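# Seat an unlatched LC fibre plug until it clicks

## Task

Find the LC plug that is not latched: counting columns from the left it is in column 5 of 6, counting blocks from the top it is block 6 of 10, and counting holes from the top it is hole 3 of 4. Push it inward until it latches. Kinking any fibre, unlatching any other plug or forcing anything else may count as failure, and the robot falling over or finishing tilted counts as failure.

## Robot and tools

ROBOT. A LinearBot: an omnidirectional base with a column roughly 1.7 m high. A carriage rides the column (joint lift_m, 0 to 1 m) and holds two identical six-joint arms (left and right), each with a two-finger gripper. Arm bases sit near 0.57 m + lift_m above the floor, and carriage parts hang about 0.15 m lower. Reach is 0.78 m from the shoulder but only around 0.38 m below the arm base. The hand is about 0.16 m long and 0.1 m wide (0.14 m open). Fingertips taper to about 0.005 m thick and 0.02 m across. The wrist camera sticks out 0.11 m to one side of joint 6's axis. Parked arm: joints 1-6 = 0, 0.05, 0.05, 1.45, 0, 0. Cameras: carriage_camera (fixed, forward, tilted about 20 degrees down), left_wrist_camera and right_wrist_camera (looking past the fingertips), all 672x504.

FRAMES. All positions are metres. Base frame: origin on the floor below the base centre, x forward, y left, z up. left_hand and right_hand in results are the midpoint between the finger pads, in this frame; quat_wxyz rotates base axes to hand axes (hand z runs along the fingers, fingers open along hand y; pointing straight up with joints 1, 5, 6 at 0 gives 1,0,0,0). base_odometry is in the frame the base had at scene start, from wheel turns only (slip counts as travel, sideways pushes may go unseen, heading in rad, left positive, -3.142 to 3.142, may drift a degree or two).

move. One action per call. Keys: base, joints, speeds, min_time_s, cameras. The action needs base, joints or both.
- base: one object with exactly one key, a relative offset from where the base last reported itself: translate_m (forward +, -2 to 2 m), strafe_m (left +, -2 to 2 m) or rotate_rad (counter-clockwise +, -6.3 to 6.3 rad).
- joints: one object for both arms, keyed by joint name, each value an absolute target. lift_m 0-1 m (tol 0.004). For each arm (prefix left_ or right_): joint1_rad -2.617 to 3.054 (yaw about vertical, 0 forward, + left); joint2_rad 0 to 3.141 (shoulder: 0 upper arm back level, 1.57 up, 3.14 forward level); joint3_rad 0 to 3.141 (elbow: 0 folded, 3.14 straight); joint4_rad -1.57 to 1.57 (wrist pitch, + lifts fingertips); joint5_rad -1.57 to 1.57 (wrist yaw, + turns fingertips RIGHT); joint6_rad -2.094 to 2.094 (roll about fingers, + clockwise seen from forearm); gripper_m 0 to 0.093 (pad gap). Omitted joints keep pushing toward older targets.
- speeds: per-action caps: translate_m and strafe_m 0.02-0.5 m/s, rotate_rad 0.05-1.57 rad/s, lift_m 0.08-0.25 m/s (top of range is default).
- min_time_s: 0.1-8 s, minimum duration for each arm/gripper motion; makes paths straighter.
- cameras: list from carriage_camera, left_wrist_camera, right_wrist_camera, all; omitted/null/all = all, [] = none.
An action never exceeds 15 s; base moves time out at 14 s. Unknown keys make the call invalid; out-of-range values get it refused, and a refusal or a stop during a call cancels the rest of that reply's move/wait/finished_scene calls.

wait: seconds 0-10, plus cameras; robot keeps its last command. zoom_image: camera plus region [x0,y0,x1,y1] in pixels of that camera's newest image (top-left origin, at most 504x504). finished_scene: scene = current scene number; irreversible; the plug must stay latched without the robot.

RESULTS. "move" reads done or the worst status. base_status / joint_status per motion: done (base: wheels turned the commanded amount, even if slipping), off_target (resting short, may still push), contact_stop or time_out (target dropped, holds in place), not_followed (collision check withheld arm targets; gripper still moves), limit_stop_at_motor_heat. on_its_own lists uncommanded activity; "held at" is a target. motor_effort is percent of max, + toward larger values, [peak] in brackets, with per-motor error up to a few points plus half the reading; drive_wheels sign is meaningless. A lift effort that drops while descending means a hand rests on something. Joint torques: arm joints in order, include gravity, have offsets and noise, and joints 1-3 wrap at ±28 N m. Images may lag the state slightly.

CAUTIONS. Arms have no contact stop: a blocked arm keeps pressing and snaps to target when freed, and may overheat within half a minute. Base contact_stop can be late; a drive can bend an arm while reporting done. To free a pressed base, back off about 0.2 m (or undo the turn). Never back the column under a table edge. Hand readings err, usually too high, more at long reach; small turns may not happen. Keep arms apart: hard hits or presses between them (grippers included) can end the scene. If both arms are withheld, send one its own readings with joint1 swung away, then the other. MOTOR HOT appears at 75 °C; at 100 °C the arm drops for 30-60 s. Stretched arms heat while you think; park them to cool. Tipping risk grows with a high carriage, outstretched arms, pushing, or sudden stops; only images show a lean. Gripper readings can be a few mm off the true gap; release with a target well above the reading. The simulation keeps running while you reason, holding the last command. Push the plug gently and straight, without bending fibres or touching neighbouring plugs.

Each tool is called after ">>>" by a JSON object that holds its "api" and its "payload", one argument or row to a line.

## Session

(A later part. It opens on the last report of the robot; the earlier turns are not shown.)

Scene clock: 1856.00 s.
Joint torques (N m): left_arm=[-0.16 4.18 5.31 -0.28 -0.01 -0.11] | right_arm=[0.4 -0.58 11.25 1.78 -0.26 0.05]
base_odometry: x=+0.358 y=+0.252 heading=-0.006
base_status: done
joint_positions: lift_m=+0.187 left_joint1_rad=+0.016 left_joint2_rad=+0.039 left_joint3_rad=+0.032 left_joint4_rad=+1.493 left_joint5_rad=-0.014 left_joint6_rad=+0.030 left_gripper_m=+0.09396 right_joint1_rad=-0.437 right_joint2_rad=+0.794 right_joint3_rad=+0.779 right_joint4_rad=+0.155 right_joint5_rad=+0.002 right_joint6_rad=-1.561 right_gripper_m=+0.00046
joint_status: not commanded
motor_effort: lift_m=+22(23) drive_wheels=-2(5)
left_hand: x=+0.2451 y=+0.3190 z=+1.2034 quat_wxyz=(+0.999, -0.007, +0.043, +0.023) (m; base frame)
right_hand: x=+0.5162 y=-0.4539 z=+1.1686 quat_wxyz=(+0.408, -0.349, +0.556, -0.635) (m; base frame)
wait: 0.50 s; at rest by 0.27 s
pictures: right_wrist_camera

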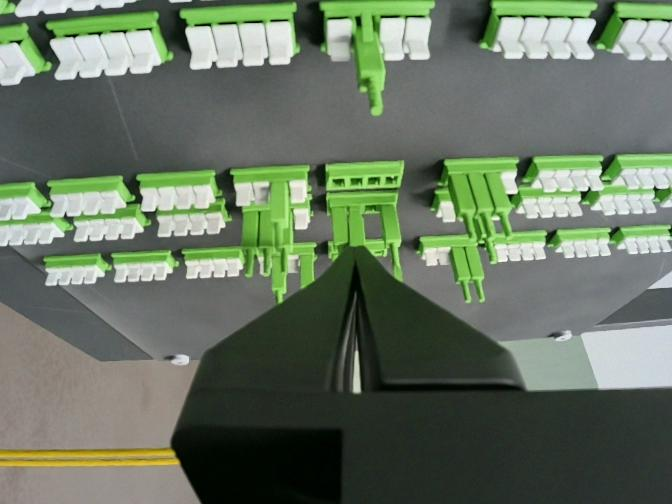

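>>> {"api": "move", "payload": {
  "base": {"translate_m": 0.003},
  "speeds": {"translate_m": 0.03},
  "cameras": []
}}

>>> {"api": "wait", "payload": {
  "seconds": 0.5,
  "cameras": ["right_wrist_camera"]
}}

>>> {"api": "zoom_image", "payload": {
  "camera": "right_wrist_camera",
  "region": [310, 160, 390, 280]
}}

>>> {"api": "move", "payload": {
  "base": {"translate_m": 0.002},
  "speeds": {"translate_m": 0.03},
  "cameras": []
}}

>>> {"api": "wait", "payload": {
  "seconds": 0.5,
  "cameras": ["right_wrist_camera"]
}}

>>> {"api": "zoom_image", "payload": {
  "camera": "right_wrist_camera",
  "region": [310, 160, 390, 280]
}}

Scene clock: 1868.63 s.
Joint torques (N m): left_arm=[-0.1 4.26 5.49 -0.22 0.02 -0.12] | right_arm=[0.36 -0.94 11.25 1.79 -0.26 0.05]
move: done
base_odometry: x=+0.361 y=+0.252 heading=-0.006
base_status: done
joint_positions: lift_m=+0.187 left_joint1_rad=+0.016 left_joint2_rad=+0.039 left_joint3_rad=+0.032 left_joint4_rad=+1.493 left_joint5_rad=-0.014 left_joint6_rad=+0.030 left_gripper_m=+0.09396 right_joint1_rad=-0.437 right_joint2_rad=+0.798 right_joint3_rad=+0.779 right_joint4_rad=+0.154 right_joint5_rad=+0.000 right_joint6_rad=-1.561 right_gripper_m=+0.00046
joint_status: not commanded
motor_effort: lift_m=+22(23) drive_wheels=-1(5)
left_hand: x=+0.2451 y=+0.3190 z=+1.2034 quat_wxyz=(+0.999, -0.007, +0.043, +0.023) (m; base frame)
right_hand: x=+0.5173 y=-0.4540 z=+1.1671 quat_wxyz=(+0.407, -0.351, +0.557, -0.633) (m; base frame)
pictures: none
No camera images: "cameras" was empty.

Scene clock: 1869.13 s.
Joint torques (N m): left_arm=[-0.06 4.16 5.52 -0.27 0.01 -0.09] | right_arm=[0.42 -0.96 11.26 1.79 -0.23 0.04]
base_odometry: x=+0.361 y=+0.252 heading=-0.006
base_status: done
joint_positions: lift_m=+0.187 left_joint1_rad=+0.016 left_joint2_rad=+0.039 left_joint3_rad=+0.032 left_joint4_rad=+1.493 left_joint5_rad=-0.014 left_joint6_rad=+0.030 left_gripper_m=+0.09396 right_joint1_rad=-0.437 right_joint2_rad=+0.798 right_joint3_rad=+0.779 right_joint4_rad=+0.154 right_joint5_rad=-0.001 right_joint6_rad=-1.561 right_gripper_m=+0.00046
joint_status: not commanded
motor_effort: lift_m=+22(23) drive_wheels=-5(5)
left_hand: x=+0.2451 y=+0.3190 z=+1.2034 quat_wxyz=(+0.999, -0.007, +0.043, +0.023) (m; base frame)
right_hand: x=+0.5174 y=-0.4539 z=+1.1671 quat_wxyz=(+0.408, -0.351, +0.557, -0.633) (m; base frame)
wait: 0.50 s; at rest by 0.27 s
pictures: right_wrist_camera

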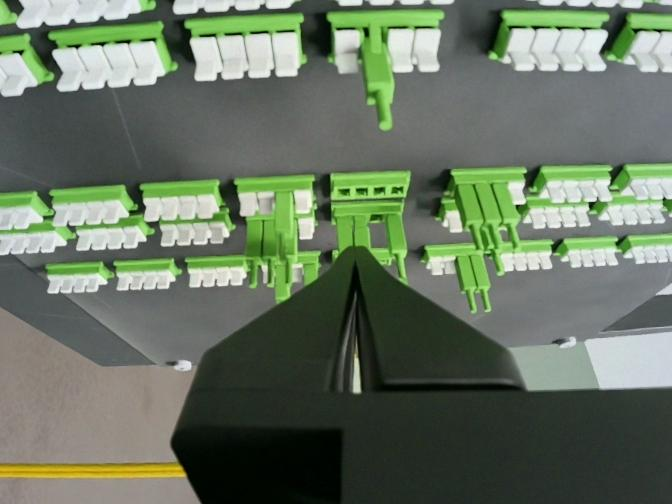

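Scaled by 4.200 from the camera's 672x504 image, which has a finer 960x720 frame.

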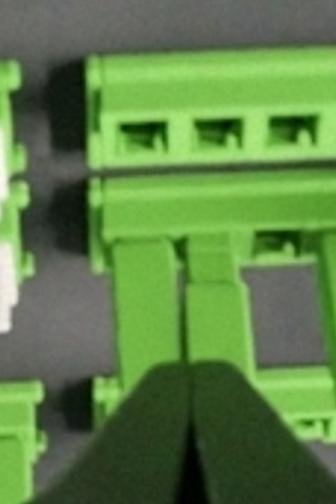

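Scene clock: 1869.73 s.
Joint torques (N m): left_arm=[-0.18 4.27 5.44 -0.25 -0.02 -0.11] | right_arm=[0.49 -1.02 11.28 1.8 -0.21 0.05]
move: done
base_odometry: x=+0.363 y=+0.252 heading=-0.006
base_status: done
joint_positions: lift_m=+0.187 left_joint1_rad=+0.016 left_joint2_rad=+0.039 left_joint3_rad=+0.032 left_joint4_rad=+1.493 left_joint5_rad=-0.014 left_joint6_rad=+0.030 left_gripper_m=+0.09396 right_joint1_rad=-0.437 right_joint2_rad=+0.798 right_joint3_rad=+0.779 right_joint4_rad=+0.152 right_joint5_rad=-0.002 right_joint6_rad=-1.561 right_gripper_m=+0.00046
joint_status: not commanded
motor_effort: lift_m=+22(23) drive_wheels=-2(5)
left_hand: x=+0.2451 y=+0.3190 z=+1.2034 quat_wxyz=(+0.999, -0.007, +0.043, +0.023) (m; base frame)
right_hand: x=+0.5176 y=-0.4537 z=+1.1667 quat_wxyz=(+0.408, -0.352, +0.557, -0.633) (m; base frame)
pictures: none
No camera images: "cameras" was empty.

Scene clock: 1870.23 s.
Joint torques (N m): left_arm=[-0.06 4.15 5.39 -0.29 0.01 -0.11] | right_arm=[0.42 -1.02 11.22 1.79 -0.19 0.04]
base_odometry: x=+0.363 y=+0.252 heading=-0.006
base_status: done
joint_positions: lift_m=+0.187 left_joint1_rad=+0.016 left_joint2_rad=+0.039 left_joint3_rad=+0.032 left_joint4_rad=+1.493 left_joint5_rad=-0.014 left_joint6_rad=+0.030 left_gripper_m=+0.09396 right_joint1_rad=-0.437 right_joint2_rad=+0.798 right_joint3_rad=+0.779 right_joint4_rad=+0.152 right_joint5_rad=-0.003 right_joint6_rad=-1.561 right_gripper_m=+0.00046
joint_status: not commanded
motor_effort: lift_m=+22(23) drive_wheels=-5(5)
left_hand: x=+0.2451 y=+0.3190 z=+1.2034 quat_wxyz=(+0.999, -0.007, +0.043, +0.023) (m; base frame)
right_hand: x=+0.5177 y=-0.4536 z=+1.1667 quat_wxyz=(+0.408, -0.352, +0.557, -0.632) (m; base frame)
wait: 0.50 s; at rest by 0.27 s
pictures: right_wrist_camera

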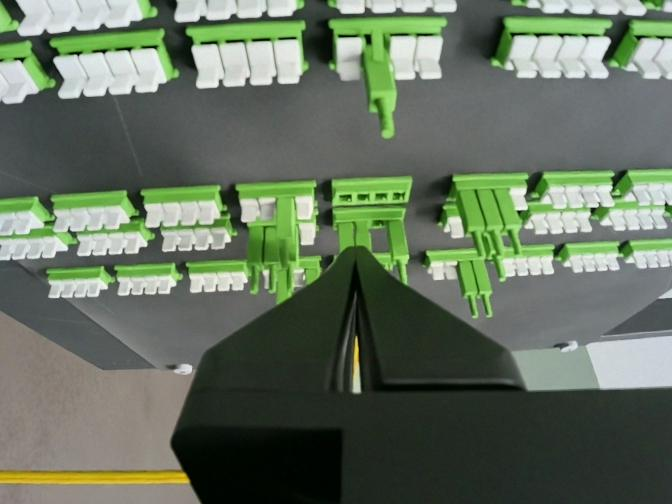

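Scaled by 4.200 from the camera's 672x504 image, which has a finer 960x720 frame.

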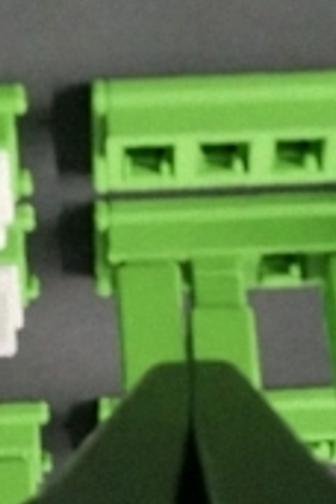

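>>> {"api": "move", "payload": {
  "base": {"translate_m": -0.004},
  "speeds": {"translate_m": 0.02},
  "cameras": ["right_wrist_camera"]
}}

>>> {"api": "zoom_image", "payload": {
  "camera": "right_wrist_camera",
  "region": [310, 160, 390, 280]
}}

Scene clock: 1880.27 s.
Joint torques (N m): left_arm=[-0.09 4.19 5.48 -0.24 -0.01 -0.11] | right_arm=[0.42 -1.01 11.28 1.79 -0.2 0.04]
move: done
base_odometry: x=+0.359 y=+0.252 heading=-0.006
base_status: done
joint_positions: lift_m=+0.187 left_joint1_rad=+0.016 left_joint2_rad=+0.039 left_joint3_rad=+0.032 left_joint4_rad=+1.493 left_joint5_rad=-0.014 left_joint6_rad=+0.030 left_gripper_m=+0.09396 right_joint1_rad=-0.437 right_joint2_rad=+0.798 right_joint3_rad=+0.779 right_joint4_rad=+0.152 right_joint5_rad=-0.003 right_joint6_rad=-1.561 right_gripper_m=+0.00046
joint_status: not commanded
motor_effort: lift_m=+23(23) drive_wheels=-1(6)
left_hand: x=+0.2451 y=+0.3190 z=+1.2034 quat_wxyz=(+0.999, -0.007, +0.043, +0.023) (m; base frame)
right_hand: x=+0.5177 y=-0.4536 z=+1.1667 quat_wxyz=(+0.408, -0.352, +0.557, -0.632) (m; base frame)
pictures: right_wrist_camera

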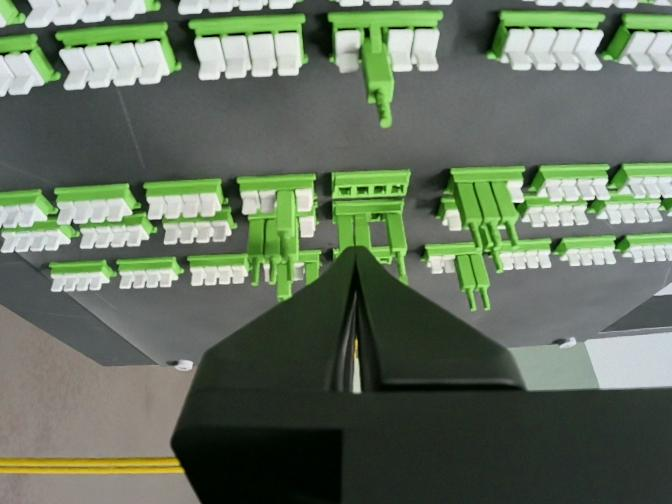

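Scaled by 4.200 from the camera's 672x504 image, which has a finer 960x720 frame.

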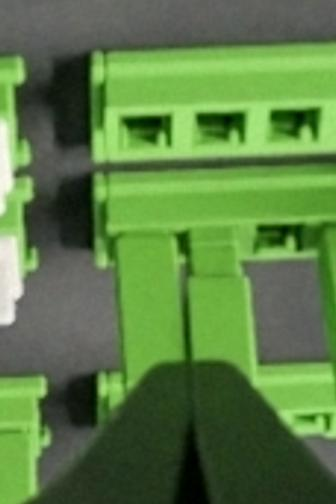

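>>> {"api": "move", "payload": {
  "base": {"translate_m": -0.010},
  "speeds": {"translate_m": 0.03},
  "cameras": ["right_wrist_camera"]
}}

>>> {"api": "zoom_image", "payload": {
  "camera": "right_wrist_camera",
  "region": [310, 150, 390, 270]
}}

>>> {"api": "move", "payload": {
  "base": {"translate_m": -0.014},
  "speeds": {"translate_m": 0.03},
  "cameras": ["right_wrist_camera"]
}}

>>> {"api": "zoom_image", "payload": {
  "camera": "right_wrist_camera",
  "region": [310, 120, 390, 260]
}}

Scene clock: 1888.70 s.
Joint torques (N m): left_arm=[-0.1 4.26 5.63 -0.28 -0.01 -0.13] | right_arm=[0.4 -1.07 11.23 1.82 -0.21 0.04]
move: done
base_odometry: x=+0.349 y=+0.252 heading=-0.006
base_status: done
joint_positions: lift_m=+0.187 left_joint1_rad=+0.016 left_joint2_rad=+0.039 left_joint3_rad=+0.032 left_joint4_rad=+1.493 left_joint5_rad=-0.014 left_joint6_rad=+0.030 left_gripper_m=+0.09396 right_joint1_rad=-0.437 right_joint2_rad=+0.798 right_joint3_rad=+0.779 right_joint4_rad=+0.152 right_joint5_rad=-0.003 right_joint6_rad=-1.561 right_gripper_m=+0.00046
joint_status: not commanded
motor_effort: lift_m=+22(23) drive_wheels=+1(6)
left_hand: x=+0.2451 y=+0.3190 z=+1.2034 quat_wxyz=(+0.999, -0.007, +0.043, +0.023) (m; base frame)
right_hand: x=+0.5177 y=-0.4536 z=+1.1667 quat_wxyz=(+0.408, -0.352, +0.557, -0.632) (m; base frame)
pictures: right_wrist_camera

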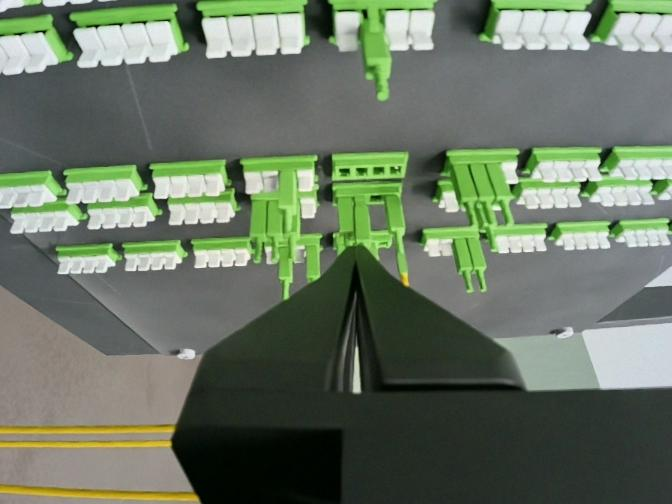

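Scaled by 4.200 from the camera's 672x504 image, which has a finer 960x720 frame.

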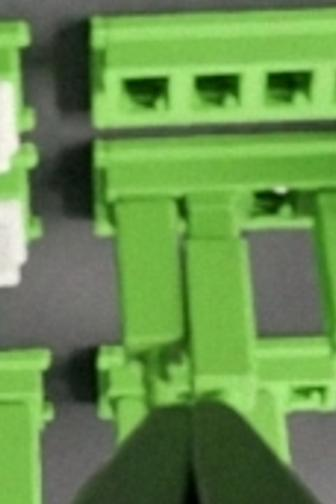

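Scene clock: 1889.60 s.
Joint torques (N m): left_arm=[-0.1 4.18 5.44 -0.22 -0.02 -0.11] | right_arm=[0.42 -1.02 11.29 1.78 -0.21 0.05]
move: done
base_odometry: x=+0.335 y=+0.252 heading=-0.006
base_status: done
joint_positions: lift_m=+0.187 left_joint1_rad=+0.016 left_joint2_rad=+0.039 left_joint3_rad=+0.032 left_joint4_rad=+1.493 left_joint5_rad=-0.014 left_joint6_rad=+0.030 left_gripper_m=+0.09396 right_joint1_rad=-0.437 right_joint2_rad=+0.798 right_joint3_rad=+0.779 right_joint4_rad=+0.152 right_joint5_rad=-0.003 right_joint6_rad=-1.561 right_gripper_m=+0.00046
joint_status: not commanded
motor_effort: lift_m=+22(23) drive_wheels=-1(6)
left_hand: x=+0.2451 y=+0.3190 z=+1.2034 quat_wxyz=(+0.999, -0.007, +0.043, +0.023) (m; base frame)
right_hand: x=+0.5177 y=-0.4536 z=+1.1667 quat_wxyz=(+0.408, -0.352, +0.557, -0.632) (m; base frame)
pictures: right_wrist_camera

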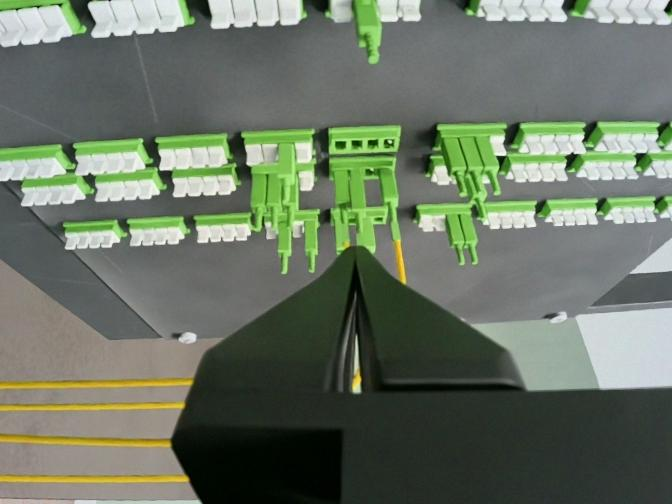

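Scaled by 3.600 from the camera's 672x504 image, which has a finer 960x720 frame.

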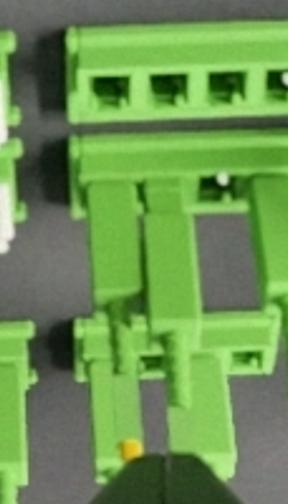

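>>> {"api": "move", "payload": {
  "joints": {"right_joint4_rad":-0.01,"right_joint5_rad":0.0,"lift_m":0.229},
  "base": {"translate_m": -0.02},
  "speeds": {"translate_m": 0.05},
  "cameras": []
}}

>>> {"api": "move", "payload": {
  "base": {"translate_m": 0.028},
  "speeds": {"translate_m": 0.04},
  "cameras": ["right_wrist_camera"]
}}

>>> {"api": "zoom_image", "payload": {
  "camera": "right_wrist_camera",
  "region": [310, 140, 410, 260]
}}

Scene clock: 1954.43 s.
Joint torques (N m): left_arm=[-0.03 4.14 5.41 -0.24 -0.01 -0.11] | right_arm=[0.4 -1.03 11.26 1.7 -0.07 0.04]
move: done
base_odometry: x=+0.316 y=+0.252 heading=-0.006
base_status: done
joint_positions: lift_m=+0.229 left_joint1_rad=+0.016 left_joint2_rad=+0.039 left_joint3_rad=+0.032 left_joint4_rad=+1.493 left_joint5_rad=-0.014 left_joint6_rad=+0.030 left_gripper_m=+0.09396 right_joint1_rad=-0.437 right_joint2_rad=+0.798 right_joint3_rad=+0.779 right_joint4_rad=+0.007 right_joint5_rad=-0.003 right_joint6_rad=-1.561 right_gripper_m=+0.00046
joint_status: all done
motor_effort: lift_m=+24(29) drive_wheels=-2(8)
left_hand: x=+0.2451 y=+0.3190 z=+1.2456 quat_wxyz=(+0.999, -0.007, +0.043, +0.023) (m; base frame)
right_hand: x=+0.5196 y=-0.4545 z=+1.1735 quat_wxyz=(+0.381, -0.380, +0.601, -0.591) (m; base frame)
pictures: none
No camera images: "cameras" was empty.

Scene clock: 1955.60 s.
Joint torques (N m): left_arm=[-0.1 4.14 5.39 -0.23 -0.01 -0.12] | right_arm=[0.4 -1.05 11.28 1.74 -0.07 0.04]
move: done
base_odometry: x=+0.343 y=+0.252 heading=-0.006
base_status: done
joint_positions: lift_m=+0.229 left_joint1_rad=+0.016 left_joint2_rad=+0.039 left_joint3_rad=+0.032 left_joint4_rad=+1.493 left_joint5_rad=-0.014 left_joint6_rad=+0.030 left_gripper_m=+0.09396 right_joint1_rad=-0.437 right_joint2_rad=+0.798 right_joint3_rad=+0.779 right_joint4_rad=+0.003 right_joint5_rad=-0.003 right_joint6_rad=-1.561 right_gripper_m=+0.00046
joint_status: not commanded
motor_effort: lift_m=+24(25) drive_wheels=-1(10)
left_hand: x=+0.2451 y=+0.3190 z=+1.2456 quat_wxyz=(+0.999, -0.007, +0.043, +0.023) (m; base frame)
right_hand: x=+0.5196 y=-0.4545 z=+1.1726 quat_wxyz=(+0.380, -0.381, +0.602, -0.589) (m; base frame)
pictures: right_wrist_camera

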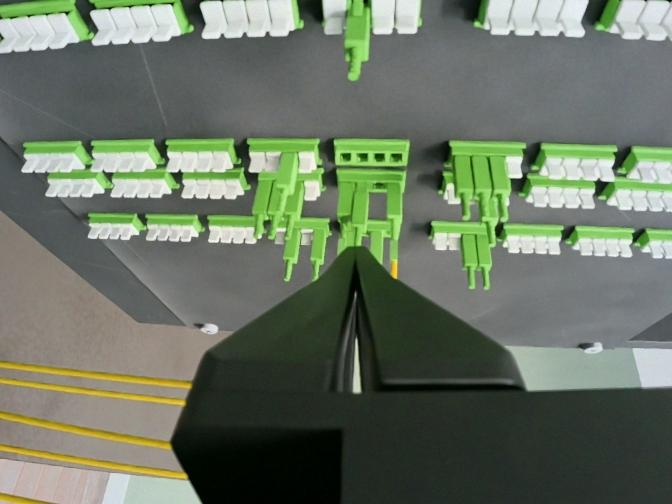

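Scaled by 4.200 from the camera's 672x504 image, which has a finer 960x720 frame.

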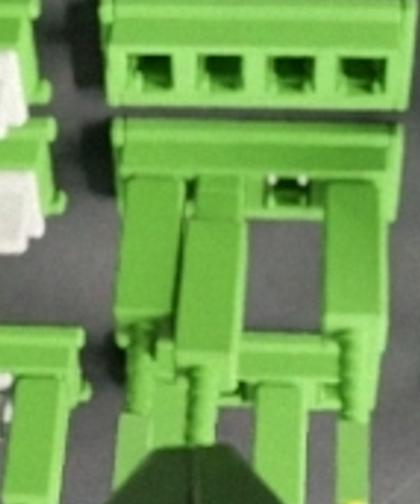

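>>> {"api": "move", "payload": {
  "base": {"strafe_m": -0.0022},
  "speeds": {"strafe_m": 0.02},
  "cameras": []
}}

>>> {"api": "move", "payload": {
  "base": {"translate_m": 0.012},
  "speeds": {"translate_m": 0.04},
  "cameras": ["right_wrist_camera"]
}}

>>> {"api": "zoom_image", "payload": {
  "camera": "right_wrist_camera",
  "region": [310, 170, 410, 270]
}}

>>> {"api": "move", "payload": {
  "base": {"translate_m": 0.006},
  "speeds": {"translate_m": 0.04},
  "cameras": ["right_wrist_camera"]
}}

>>> {"api": "zoom_image", "payload": {
  "camera": "right_wrist_camera",
  "region": [310, 170, 410, 270]
}}

Scene clock: 1979.70 s.
Joint torques (N m): left_arm=[-0.17 4.27 5.53 -0.26 -0.01 -0.13] | right_arm=[0.4 -1.07 11.29 1.76 -0.07 0.04]
move: done
base_odometry: x=+0.343 y=+0.249 heading=-0.006
base_status: done
joint_positions: lift_m=+0.229 left_joint1_rad=+0.016 left_joint2_rad=+0.039 left_joint3_rad=+0.032 left_joint4_rad=+1.493 left_joint5_rad=-0.014 left_joint6_rad=+0.030 left_gripper_m=+0.09396 right_joint1_rad=-0.437 right_joint2_rad=+0.798 right_joint3_rad=+0.779 right_joint4_rad=+0.001 right_joint5_rad=-0.003 right_joint6_rad=-1.561 right_gripper_m=+0.00046
joint_status: not commanded
motor_effort: lift_m=+24(25) drive_wheels=-1(8)
left_hand: x=+0.2451 y=+0.3190 z=+1.2456 quat_wxyz=(+0.999, -0.007, +0.043, +0.023) (m; base frame)
right_hand: x=+0.5196 y=-0.4545 z=+1.1720 quat_wxyz=(+0.380, -0.381, +0.603, -0.589) (m; base frame)
pictures: none
No camera images: "cameras" was empty.

Scene clock: 1980.47 s.
Joint torques (N m): left_arm=[-0.09 4.25 5.48 -0.24 -0.02 -0.15] | right_arm=[0.4 -1.02 11.25 1.78 -0.07 0.05]
move: done
base_odometry: x=+0.355 y=+0.249 heading=-0.006
base_status: done
joint_positions: lift_m=+0.229 left_joint1_rad=+0.016 left_joint2_rad=+0.039 left_joint3_rad=+0.032 left_joint4_rad=+1.493 left_joint5_rad=-0.014 left_joint6_rad=+0.030 left_gripper_m=+0.09396 right_joint1_rad=-0.437 right_joint2_rad=+0.798 right_joint3_rad=+0.779 right_joint4_rad=-0.001 right_joint5_rad=-0.003 right_joint6_rad=-1.561 right_gripper_m=+0.00046
joint_status: not commanded
motor_effort: lift_m=+24(25) drive_wheels=-4(8)
left_hand: x=+0.2451 y=+0.3190 z=+1.2456 quat_wxyz=(+0.999, -0.007, +0.043, +0.023) (m; base frame)
right_hand: x=+0.5196 y=-0.4545 z=+1.1716 quat_wxyz=(+0.379, -0.381, +0.604, -0.588) (m; base frame)
pictures: right_wrist_camera

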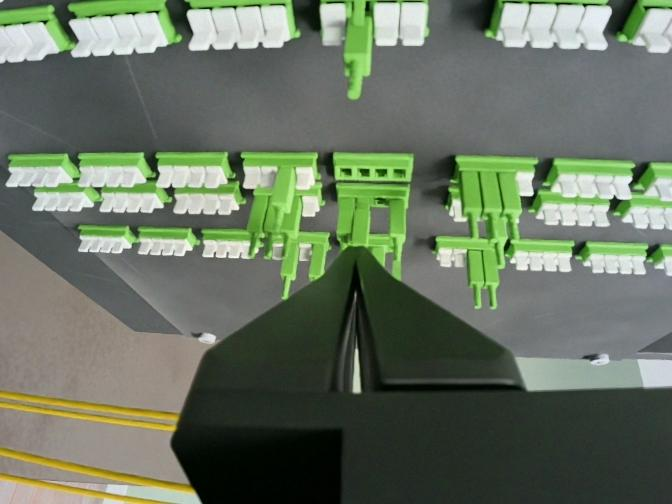

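Scaled by 5.040 from the camera's 672x504 image, which has a finer 960x720 frame.

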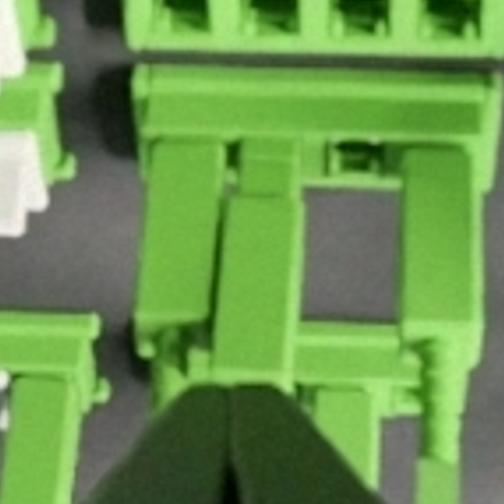

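Scene clock: 1981.07 s.
Joint torques (N m): left_arm=[-0.12 4.19 5.49 -0.25 -0.01 -0.12] | right_arm=[0.42 -1.05 11.28 1.79 -0.08 0.04]
move: done
base_odometry: x=+0.361 y=+0.249 heading=-0.006
base_status: done
joint_positions: lift_m=+0.229 left_joint1_rad=+0.016 left_joint2_rad=+0.039 left_joint3_rad=+0.032 left_joint4_rad=+1.492 left_joint5_rad=-0.014 left_joint6_rad=+0.030 left_gripper_m=+0.09396 right_joint1_rad=-0.437 right_joint2_rad=+0.798 right_joint3_rad=+0.779 right_joint4_rad=-0.002 right_joint5_rad=-0.003 right_joint6_rad=-1.561 right_gripper_m=+0.00046
joint_status: not commanded
motor_effort: lift_m=+24(25) drive_wheels=-1(5)
left_hand: x=+0.2453 y=+0.3190 z=+1.2456 quat_wxyz=(+0.999, -0.007, +0.043, +0.023) (m; base frame)
right_hand: x=+0.5196 y=-0.4545 z=+1.1713 quat_wxyz=(+0.379, -0.382, +0.604, -0.588) (m; base frame)
pictures: right_wrist_camera

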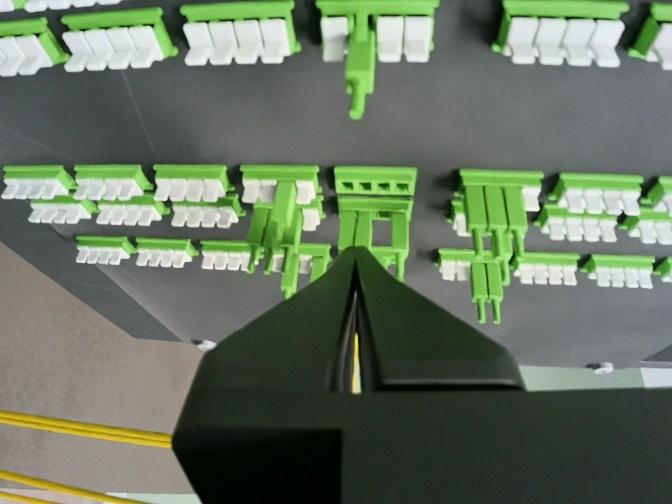

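Scaled by 5.040 from the camera's 672x504 image, which has a finer 960x720 frame.

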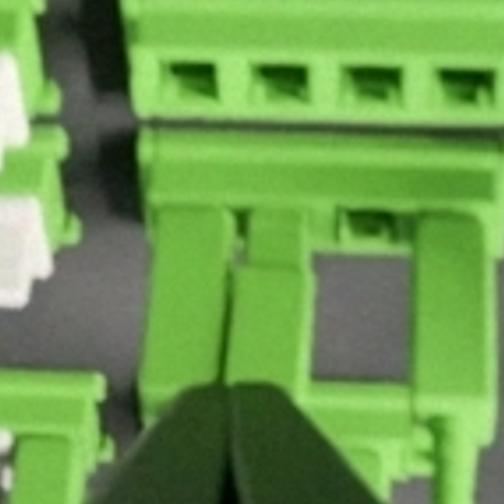

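>>> {"api": "move", "payload": {
  "joints": {"lift_m":0.2313},
  "cameras": []
}}

>>> {"api": "move", "payload": {
  "base": {"translate_m": 0.004},
  "speeds": {"translate_m": 0.04},
  "cameras": ["right_wrist_camera"]
}}

>>> {"api": "zoom_image", "payload": {
  "camera": "right_wrist_camera",
  "region": [310, 170, 410, 270]
}}

>>> {"api": "move", "payload": {
  "base": {"translate_m": 0.003},
  "speeds": {"translate_m": 0.04},
  "cameras": ["right_wrist_camera"]
}}

>>> {"api": "zoom_image", "payload": {
  "camera": "right_wrist_camera",
  "region": [310, 170, 410, 270]
}}

Scene clock: 1995.70 s.
Joint torques (N m): left_arm=[-0.03 4.1 5.35 -0.23 -0.03 -0.14] | right_arm=[0.42 -1.05 11.29 1.8 -0.07 0.04]
move: done
base_odometry: x=+0.361 y=+0.249 heading=-0.006
base_status: not commanded
joint_positions: lift_m=+0.231 left_joint1_rad=+0.016 left_joint2_rad=+0.039 left_joint3_rad=+0.032 left_joint4_rad=+1.492 left_joint5_rad=-0.014 left_joint6_rad=+0.030 left_gripper_m=+0.09396 right_joint1_rad=-0.437 right_joint2_rad=+0.798 right_joint3_rad=+0.779 right_joint4_rad=-0.003 right_joint5_rad=-0.003 right_joint6_rad=-1.561 right_gripper_m=+0.00046
joint_status: all done
motor_effort: lift_m=+24(27) drive_wheels=-1(5)
left_hand: x=+0.2453 y=+0.3190 z=+1.2479 quat_wxyz=(+0.999, -0.007, +0.043, +0.023) (m; base frame)
right_hand: x=+0.5196 y=-0.4545 z=+1.1733 quat_wxyz=(+0.379, -0.382, +0.604, -0.588) (m; base frame)
pictures: none
No camera images: "cameras" was empty.

Scene clock: 1996.37 s.
Joint torques (N m): left_arm=[0.02 4.12 5.31 -0.24 0 -0.11] | right_arm=[0.43 -1.1 11.28 1.8 -0.07 0.04]
move: done
base_odometry: x=+0.365 y=+0.249 heading=-0.007
base_status: done
joint_positions: lift_m=+0.231 left_joint1_rad=+0.016 left_joint2_rad=+0.039 left_joint3_rad=+0.032 left_joint4_rad=+1.492 left_joint5_rad=-0.014 left_joint6_rad=+0.030 left_gripper_m=+0.09396 right_joint1_rad=-0.437 right_joint2_rad=+0.798 right_joint3_rad=+0.779 right_joint4_rad=-0.004 right_joint5_rad=-0.003 right_joint6_rad=-1.561 right_gripper_m=+0.00046
joint_status: not commanded
motor_effort: lift_m=+25(25) drive_wheels=-4(9)
left_hand: x=+0.2452 y=+0.3190 z=+1.2479 quat_wxyz=(+0.999, -0.007, +0.043, +0.023) (m; base frame)
right_hand: x=+0.5196 y=-0.4545 z=+1.1731 quat_wxyz=(+0.379, -0.382, +0.605, -0.587) (m; base frame)
pictures: right_wrist_camera

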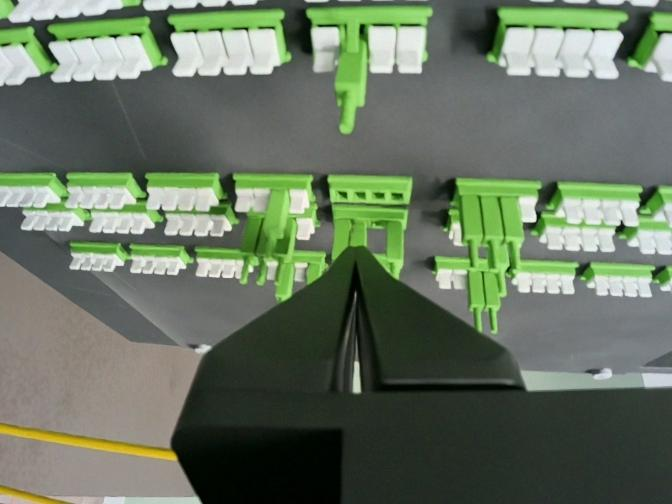

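Scaled by 5.040 from the camera's 672x504 image, which has a finer 960x720 frame.

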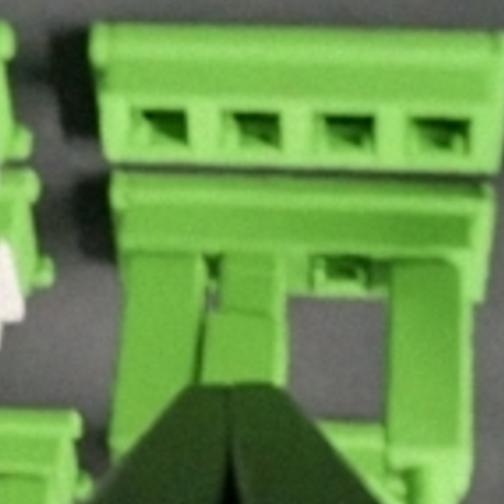

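Scene clock: 1997.20 s.
Joint torques (N m): left_arm=[-0.08 4.16 5.39 -0.26 0 -0.11] | right_arm=[0.47 -1.1 11.28 1.82 -0.06 0.05]
move: done
base_odometry: x=+0.368 y=+0.249 heading=-0.007
base_status: done
joint_positions: lift_m=+0.231 left_joint1_rad=+0.016 left_joint2_rad=+0.039 left_joint3_rad=+0.032 left_joint4_rad=+1.492 left_joint5_rad=-0.014 left_joint6_rad=+0.030 left_gripper_m=+0.09396 right_joint1_rad=-0.437 right_joint2_rad=+0.799 right_joint3_rad=+0.779 right_joint4_rad=-0.005 right_joint5_rad=-0.003 right_joint6_rad=-1.561 right_gripper_m=+0.00046
joint_status: not commanded
motor_effort: lift_m=+25(25) drive_wheels=-4(10)
left_hand: x=+0.2452 y=+0.3190 z=+1.2479 quat_wxyz=(+0.999, -0.007, +0.043, +0.023) (m; base frame)
right_hand: x=+0.5197 y=-0.4546 z=+1.1726 quat_wxyz=(+0.379, -0.382, +0.605, -0.587) (m; base frame)
pictures: right_wrist_camera

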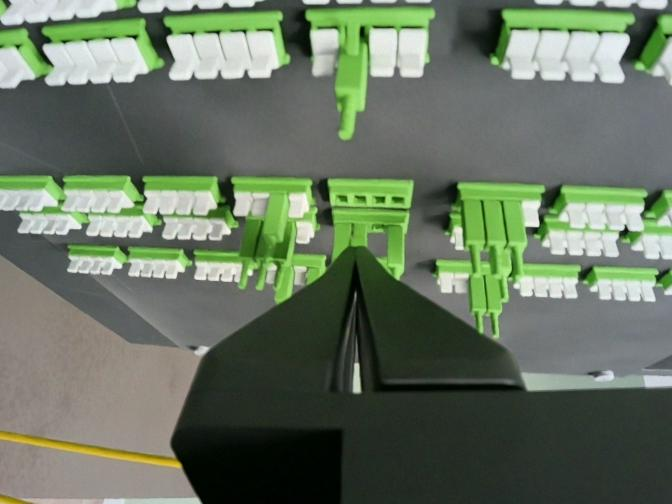

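Scaled by 5.040 from the camera's 672x504 image, which has a finer 960x720 frame.

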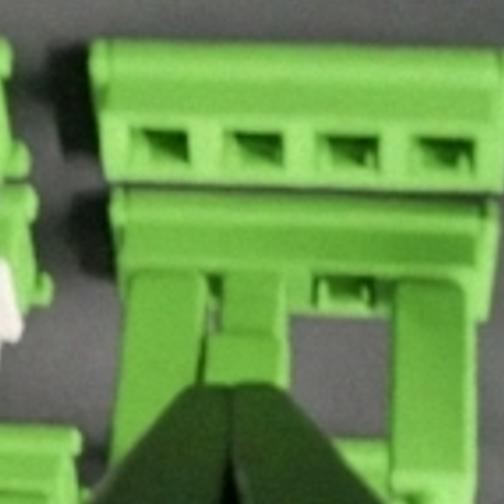

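>>> {"api": "move", "payload": {
  "base": {"translate_m": 0.004},
  "speeds": {"translate_m": 0.04},
  "cameras": ["right_wrist_camera"]
}}

>>> {"api": "zoom_image", "payload": {
  "camera": "right_wrist_camera",
  "region": [310, 180, 410, 280]
}}

>>> {"api": "move", "payload": {
  "base": {"translate_m": 0.002},
  "speeds": {"translate_m": 0.04},
  "cameras": ["right_wrist_camera"]
}}

>>> {"api": "zoom_image", "payload": {
  "camera": "right_wrist_camera",
  "region": [310, 180, 410, 280]
}}

Scene clock: 2009.87 s.
Joint torques (N m): left_arm=[-0.06 4.25 5.52 -0.26 0 -0.12] | right_arm=[0.35 -1.1 11.29 1.83 -0.07 0.05]
move: done
base_odometry: x=+0.372 y=+0.249 heading=-0.007
base_status: done
joint_positions: lift_m=+0.231 left_joint1_rad=+0.016 left_joint2_rad=+0.039 left_joint3_rad=+0.032 left_joint4_rad=+1.492 left_joint5_rad=-0.014 left_joint6_rad=+0.030 left_gripper_m=+0.09396 right_joint1_rad=-0.437 right_joint2_rad=+0.799 right_joint3_rad=+0.779 right_joint4_rad=-0.005 right_joint5_rad=-0.003 right_joint6_rad=-1.561 right_gripper_m=+0.00046
joint_status: not commanded
motor_effort: lift_m=+25(25) drive_wheels=+2(8)
left_hand: x=+0.2452 y=+0.3190 z=+1.2479 quat_wxyz=(+0.999, -0.007, +0.043, +0.023) (m; base frame)
right_hand: x=+0.5197 y=-0.4546 z=+1.1725 quat_wxyz=(+0.378, -0.382, +0.605, -0.587) (m; base frame)
pictures: right_wrist_camera

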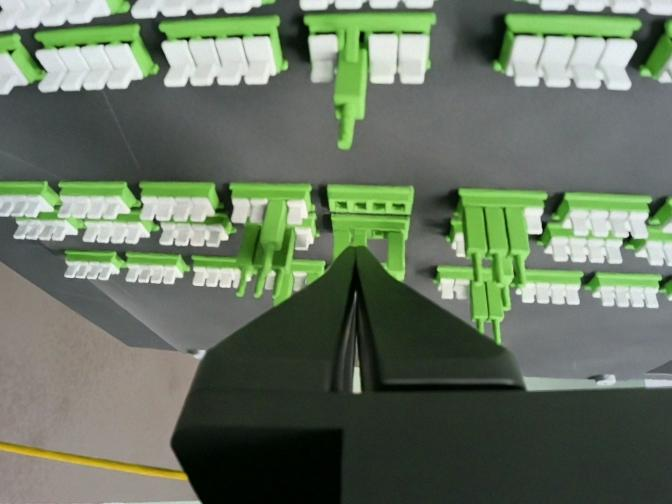

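Scaled by 5.040 from the camera's 672x504 image, which has a finer 960x720 frame.

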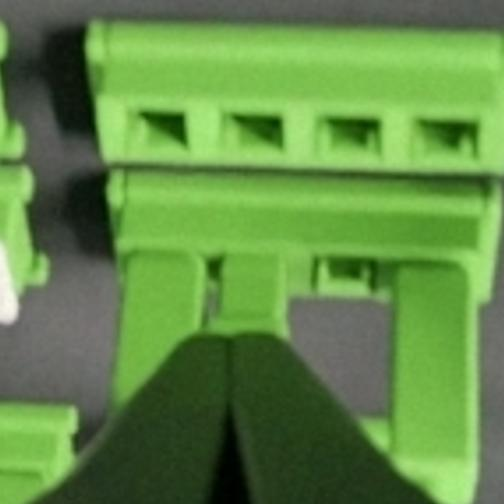

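Scene clock: 2010.47 s.
Joint torques (N m): left_arm=[-0.13 4.18 5.31 -0.23 -0.01 -0.11] | right_arm=[0.42 -1.11 11.32 1.82 -0.06 0.05]
move: done
base_odometry: x=+0.374 y=+0.249 heading=-0.007
base_status: done
joint_positions: lift_m=+0.231 left_joint1_rad=+0.016 left_joint2_rad=+0.039 left_joint3_rad=+0.032 left_joint4_rad=+1.492 left_joint5_rad=-0.014 left_joint6_rad=+0.030 left_gripper_m=+0.09396 right_joint1_rad=-0.437 right_joint2_rad=+0.799 right_joint3_rad=+0.779 right_joint4_rad=-0.005 right_joint5_rad=-0.003 right_joint6_rad=-1.561 right_gripper_m=+0.00046
joint_status: not commanded
motor_effort: lift_m=+25(25) drive_wheels=+0(6)
left_hand: x=+0.2452 y=+0.3190 z=+1.2479 quat_wxyz=(+0.999, -0.007, +0.043, +0.023) (m; base frame)
right_hand: x=+0.5197 y=-0.4546 z=+1.1725 quat_wxyz=(+0.378, -0.382, +0.605, -0.587) (m; base frame)
pictures: right_wrist_camera

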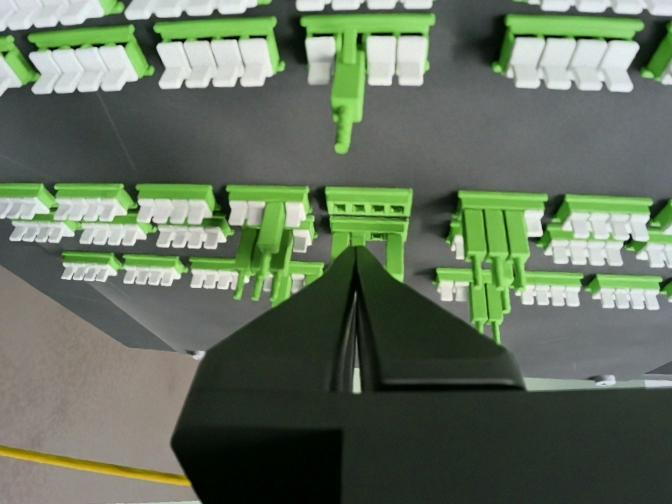

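Scaled by 5.040 from the camera's 672x504 image, which has a finer 960x720 frame.

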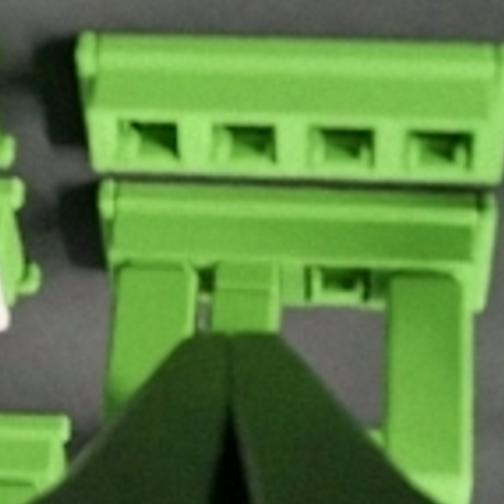

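>>> {"api": "move", "payload": {
  "base": {"translate_m": -0.018},
  "speeds": {"translate_m": 0.05},
  "cameras": []
}}

>>> {"api": "move", "payload": {
  "base": {"strafe_m": -0.002},
  "speeds": {"strafe_m": 0.02},
  "cameras": ["right_wrist_camera"]
}}

>>> {"api": "zoom_image", "payload": {
  "camera": "right_wrist_camera",
  "region": [310, 170, 410, 270]
}}

>>> {"api": "move", "payload": {
  "base": {"translate_m": 0.013},
  "speeds": {"translate_m": 0.04},
  "cameras": ["right_wrist_camera"]
}}

>>> {"api": "zoom_image", "payload": {
  "camera": "right_wrist_camera",
  "region": [310, 170, 410, 270]
}}

Scene clock: 2023.57 s.
Joint torques (N m): left_arm=[-0.05 4.19 5.5 -0.24 -0.02 -0.11] | right_arm=[0.4 -1.11 11.28 1.82 -0.07 0.05]
move: done
base_odometry: x=+0.356 y=+0.249 heading=-0.007
base_status: done
joint_positions: lift_m=+0.231 left_joint1_rad=+0.016 left_joint2_rad=+0.039 left_joint3_rad=+0.032 left_joint4_rad=+1.492 left_joint5_rad=-0.014 left_joint6_rad=+0.030 left_gripper_m=+0.09396 right_joint1_rad=-0.437 right_joint2_rad=+0.799 right_joint3_rad=+0.779 right_joint4_rad=-0.005 right_joint5_rad=-0.003 right_joint6_rad=-1.561 right_gripper_m=+0.00046
joint_status: not commanded
motor_effort: lift_m=+25(25) drive_wheels=-2(7)
left_hand: x=+0.2452 y=+0.3190 z=+1.2479 quat_wxyz=(+0.999, -0.007, +0.043, +0.023) (m; base frame)
right_hand: x=+0.5197 y=-0.4546 z=+1.1725 quat_wxyz=(+0.378, -0.382, +0.605, -0.587) (m; base frame)
pictures: none
No camera images: "cameras" was empty.

Scene clock: 2024.37 s.
Joint torques (N m): left_arm=[-0.03 4.21 5.48 -0.22 0.01 -0.11] | right_arm=[0.42 -1.1 11.28 1.82 -0.07 0.05]
move: done
base_odometry: x=+0.356 y=+0.247 heading=-0.007
base_status: done
joint_positions: lift_m=+0.231 left_joint1_rad=+0.016 left_joint2_rad=+0.039 left_joint3_rad=+0.032 left_joint4_rad=+1.492 left_joint5_rad=-0.014 left_joint6_rad=+0.030 left_gripper_m=+0.09396 right_joint1_rad=-0.437 right_joint2_rad=+0.799 right_joint3_rad=+0.779 right_joint4_rad=-0.005 right_joint5_rad=-0.003 right_joint6_rad=-1.561 right_gripper_m=+0.00046
joint_status: not commanded
motor_effort: lift_m=+25(25) drive_wheels=-1(7)
left_hand: x=+0.2452 y=+0.3189 z=+1.2479 quat_wxyz=(+0.999, -0.007, +0.043, +0.023) (m; base frame)
right_hand: x=+0.5197 y=-0.4546 z=+1.1725 quat_wxyz=(+0.378, -0.382, +0.605, -0.587) (m; base frame)
pictures: right_wrist_camera

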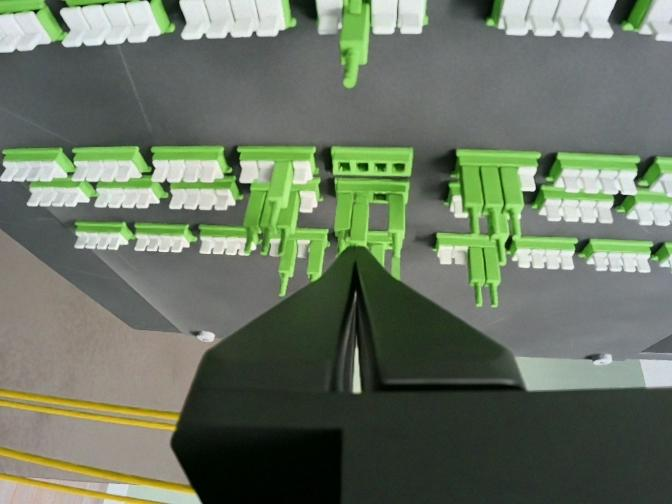

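Scaled by 5.040 from the camera's 672x504 image, which has a finer 960x720 frame.

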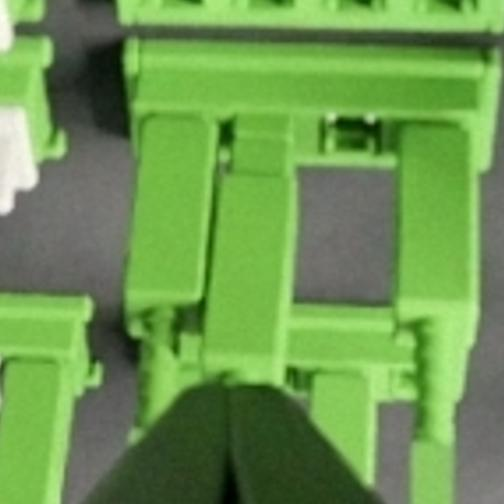

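Scene clock: 2025.23 s.
Joint torques (N m): left_arm=[-0.12 4.16 5.44 -0.25 -0.01 -0.1] | right_arm=[0.42 -1.1 11.3 1.81 -0.07 0.04]
move: done
base_odometry: x=+0.369 y=+0.247 heading=-0.007
base_status: done
joint_positions: lift_m=+0.231 left_joint1_rad=+0.016 left_joint2_rad=+0.039 left_joint3_rad=+0.032 left_joint4_rad=+1.492 left_joint5_rad=-0.014 left_joint6_rad=+0.030 left_gripper_m=+0.09396 right_joint1_rad=-0.437 right_joint2_rad=+0.799 right_joint3_rad=+0.779 right_joint4_rad=-0.005 right_joint5_rad=-0.003 right_joint6_rad=-1.561 right_gripper_m=+0.00046
joint_status: not commanded
motor_effort: lift_m=+25(25) drive_wheels=-3(6)
left_hand: x=+0.2452 y=+0.3189 z=+1.2479 quat_wxyz=(+0.999, -0.007, +0.043, +0.023) (m; base frame)
right_hand: x=+0.5197 y=-0.4546 z=+1.1725 quat_wxyz=(+0.378, -0.382, +0.605, -0.587) (m; base frame)
pictures: right_wrist_camera

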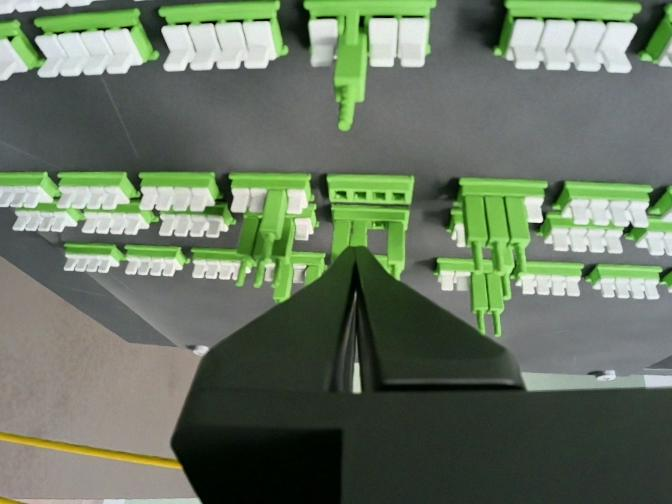

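Scaled by 5.040 from the camera's 672x504 image, which has a finer 960x720 frame.

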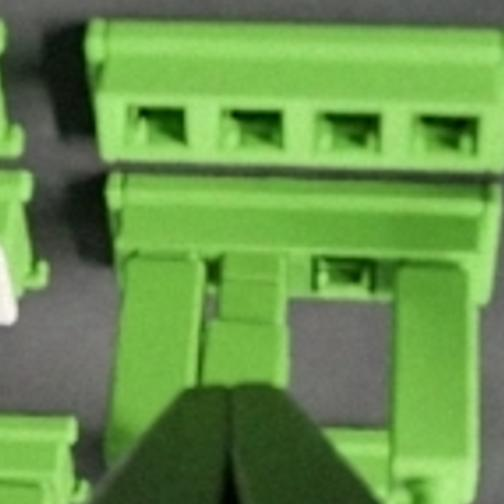

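>>> {"api": "move", "payload": {
  "base": {"translate_m": 0.004},
  "speeds": {"translate_m": 0.04},
  "cameras": ["right_wrist_camera"]
}}

>>> {"api": "zoom_image", "payload": {
  "camera": "right_wrist_camera",
  "region": [310, 180, 410, 280]
}}

>>> {"api": "move", "payload": {
  "base": {"translate_m": 0.002},
  "speeds": {"translate_m": 0.04},
  "cameras": ["right_wrist_camera"]
}}

>>> {"api": "zoom_image", "payload": {
  "camera": "right_wrist_camera",
  "region": [310, 180, 410, 280]
}}

Scene clock: 2035.23 s.
Joint torques (N m): left_arm=[-0.02 4.03 5.61 -0.23 0 -0.11] | right_arm=[0.4 -0.75 11.28 1.82 -0.06 0.05]
move: done
base_odometry: x=+0.373 y=+0.247 heading=-0.007
base_status: done
joint_positions: lift_m=+0.231 left_joint1_rad=+0.016 left_joint2_rad=+0.039 left_joint3_rad=+0.032 left_joint4_rad=+1.491 left_joint5_rad=-0.014 left_joint6_rad=+0.030 left_gripper_m=+0.09396 right_joint1_rad=-0.437 right_joint2_rad=+0.795 right_joint3_rad=+0.779 right_joint4_rad=-0.006 right_joint5_rad=-0.003 right_joint6_rad=-1.561 right_gripper_m=+0.00046
joint_status: not commanded
motor_effort: lift_m=+24(25) drive_wheels=-3(8)
left_hand: x=+0.2454 y=+0.3189 z=+1.2479 quat_wxyz=(+0.999, -0.007, +0.043, +0.023) (m; base frame)
right_hand: x=+0.5189 y=-0.4542 z=+1.1736 quat_wxyz=(+0.379, -0.382, +0.604, -0.588) (m; base frame)
pictures: right_wrist_camera

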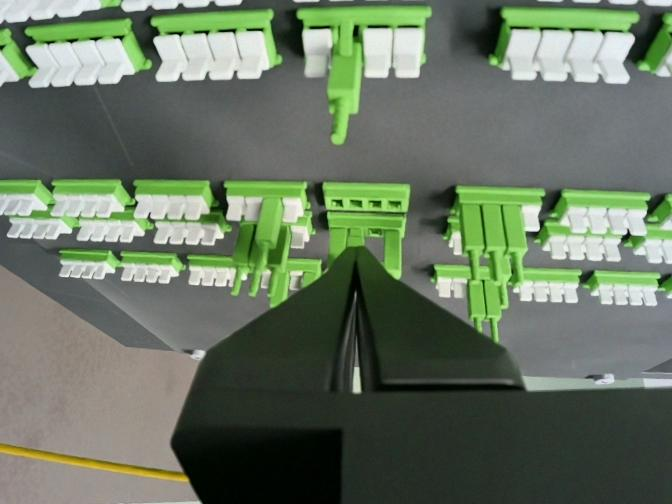

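Scaled by 5.040 from the camera's 672x504 image, which has a finer 960x720 frame.

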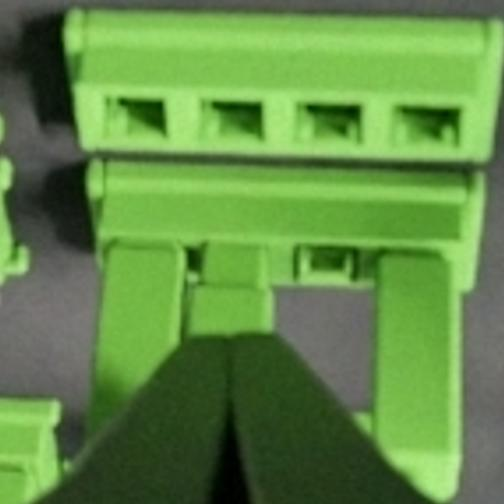

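Scene clock: 2035.83 s.
Joint torques (N m): left_arm=[-0.08 4.25 5.53 -0.2 -0.01 -0.11] | right_arm=[0.25 -0.87 11.29 1.85 -0.07 0.05]
move: done
base_odometry: x=+0.375 y=+0.247 heading=-0.008
base_status: done
joint_positions: lift_m=+0.231 left_joint1_rad=+0.016 left_joint2_rad=+0.039 left_joint3_rad=+0.032 left_joint4_rad=+1.491 left_joint5_rad=-0.014 left_joint6_rad=+0.030 left_gripper_m=+0.09396 right_joint1_rad=-0.435 right_joint2_rad=+0.796 right_joint3_rad=+0.779 right_joint4_rad=-0.009 right_joint5_rad=-0.003 right_joint6_rad=-1.561 right_gripper_m=+0.00046
joint_status: not commanded
motor_effort: lift_m=+24(25) drive_wheels=-3(8)
left_hand: x=+0.2455 y=+0.3190 z=+1.2478 quat_wxyz=(+0.999, -0.006, +0.044, +0.023) (m; base frame)
right_hand: x=+0.5194 y=-0.4537 z=+1.1725 quat_wxyz=(+0.379, -0.383, +0.605, -0.586) (m; base frame)
pictures: right_wrist_camera

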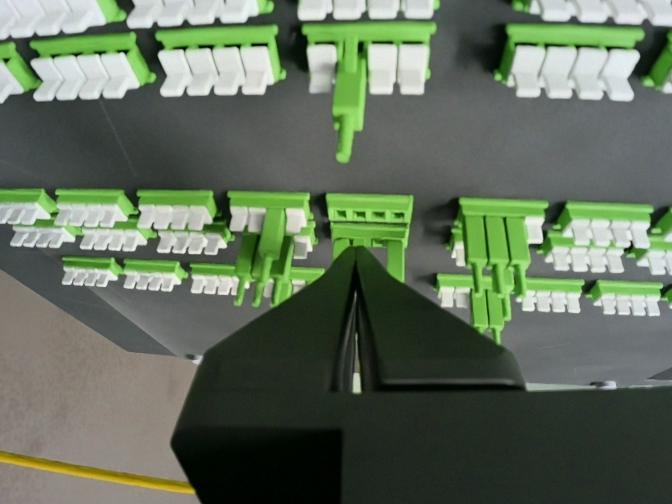

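Scaled by 5.040 from the camera's 672x504 image, which has a finer 960x720 frame.

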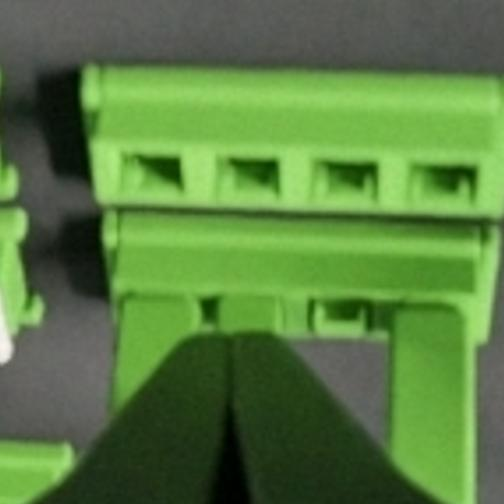

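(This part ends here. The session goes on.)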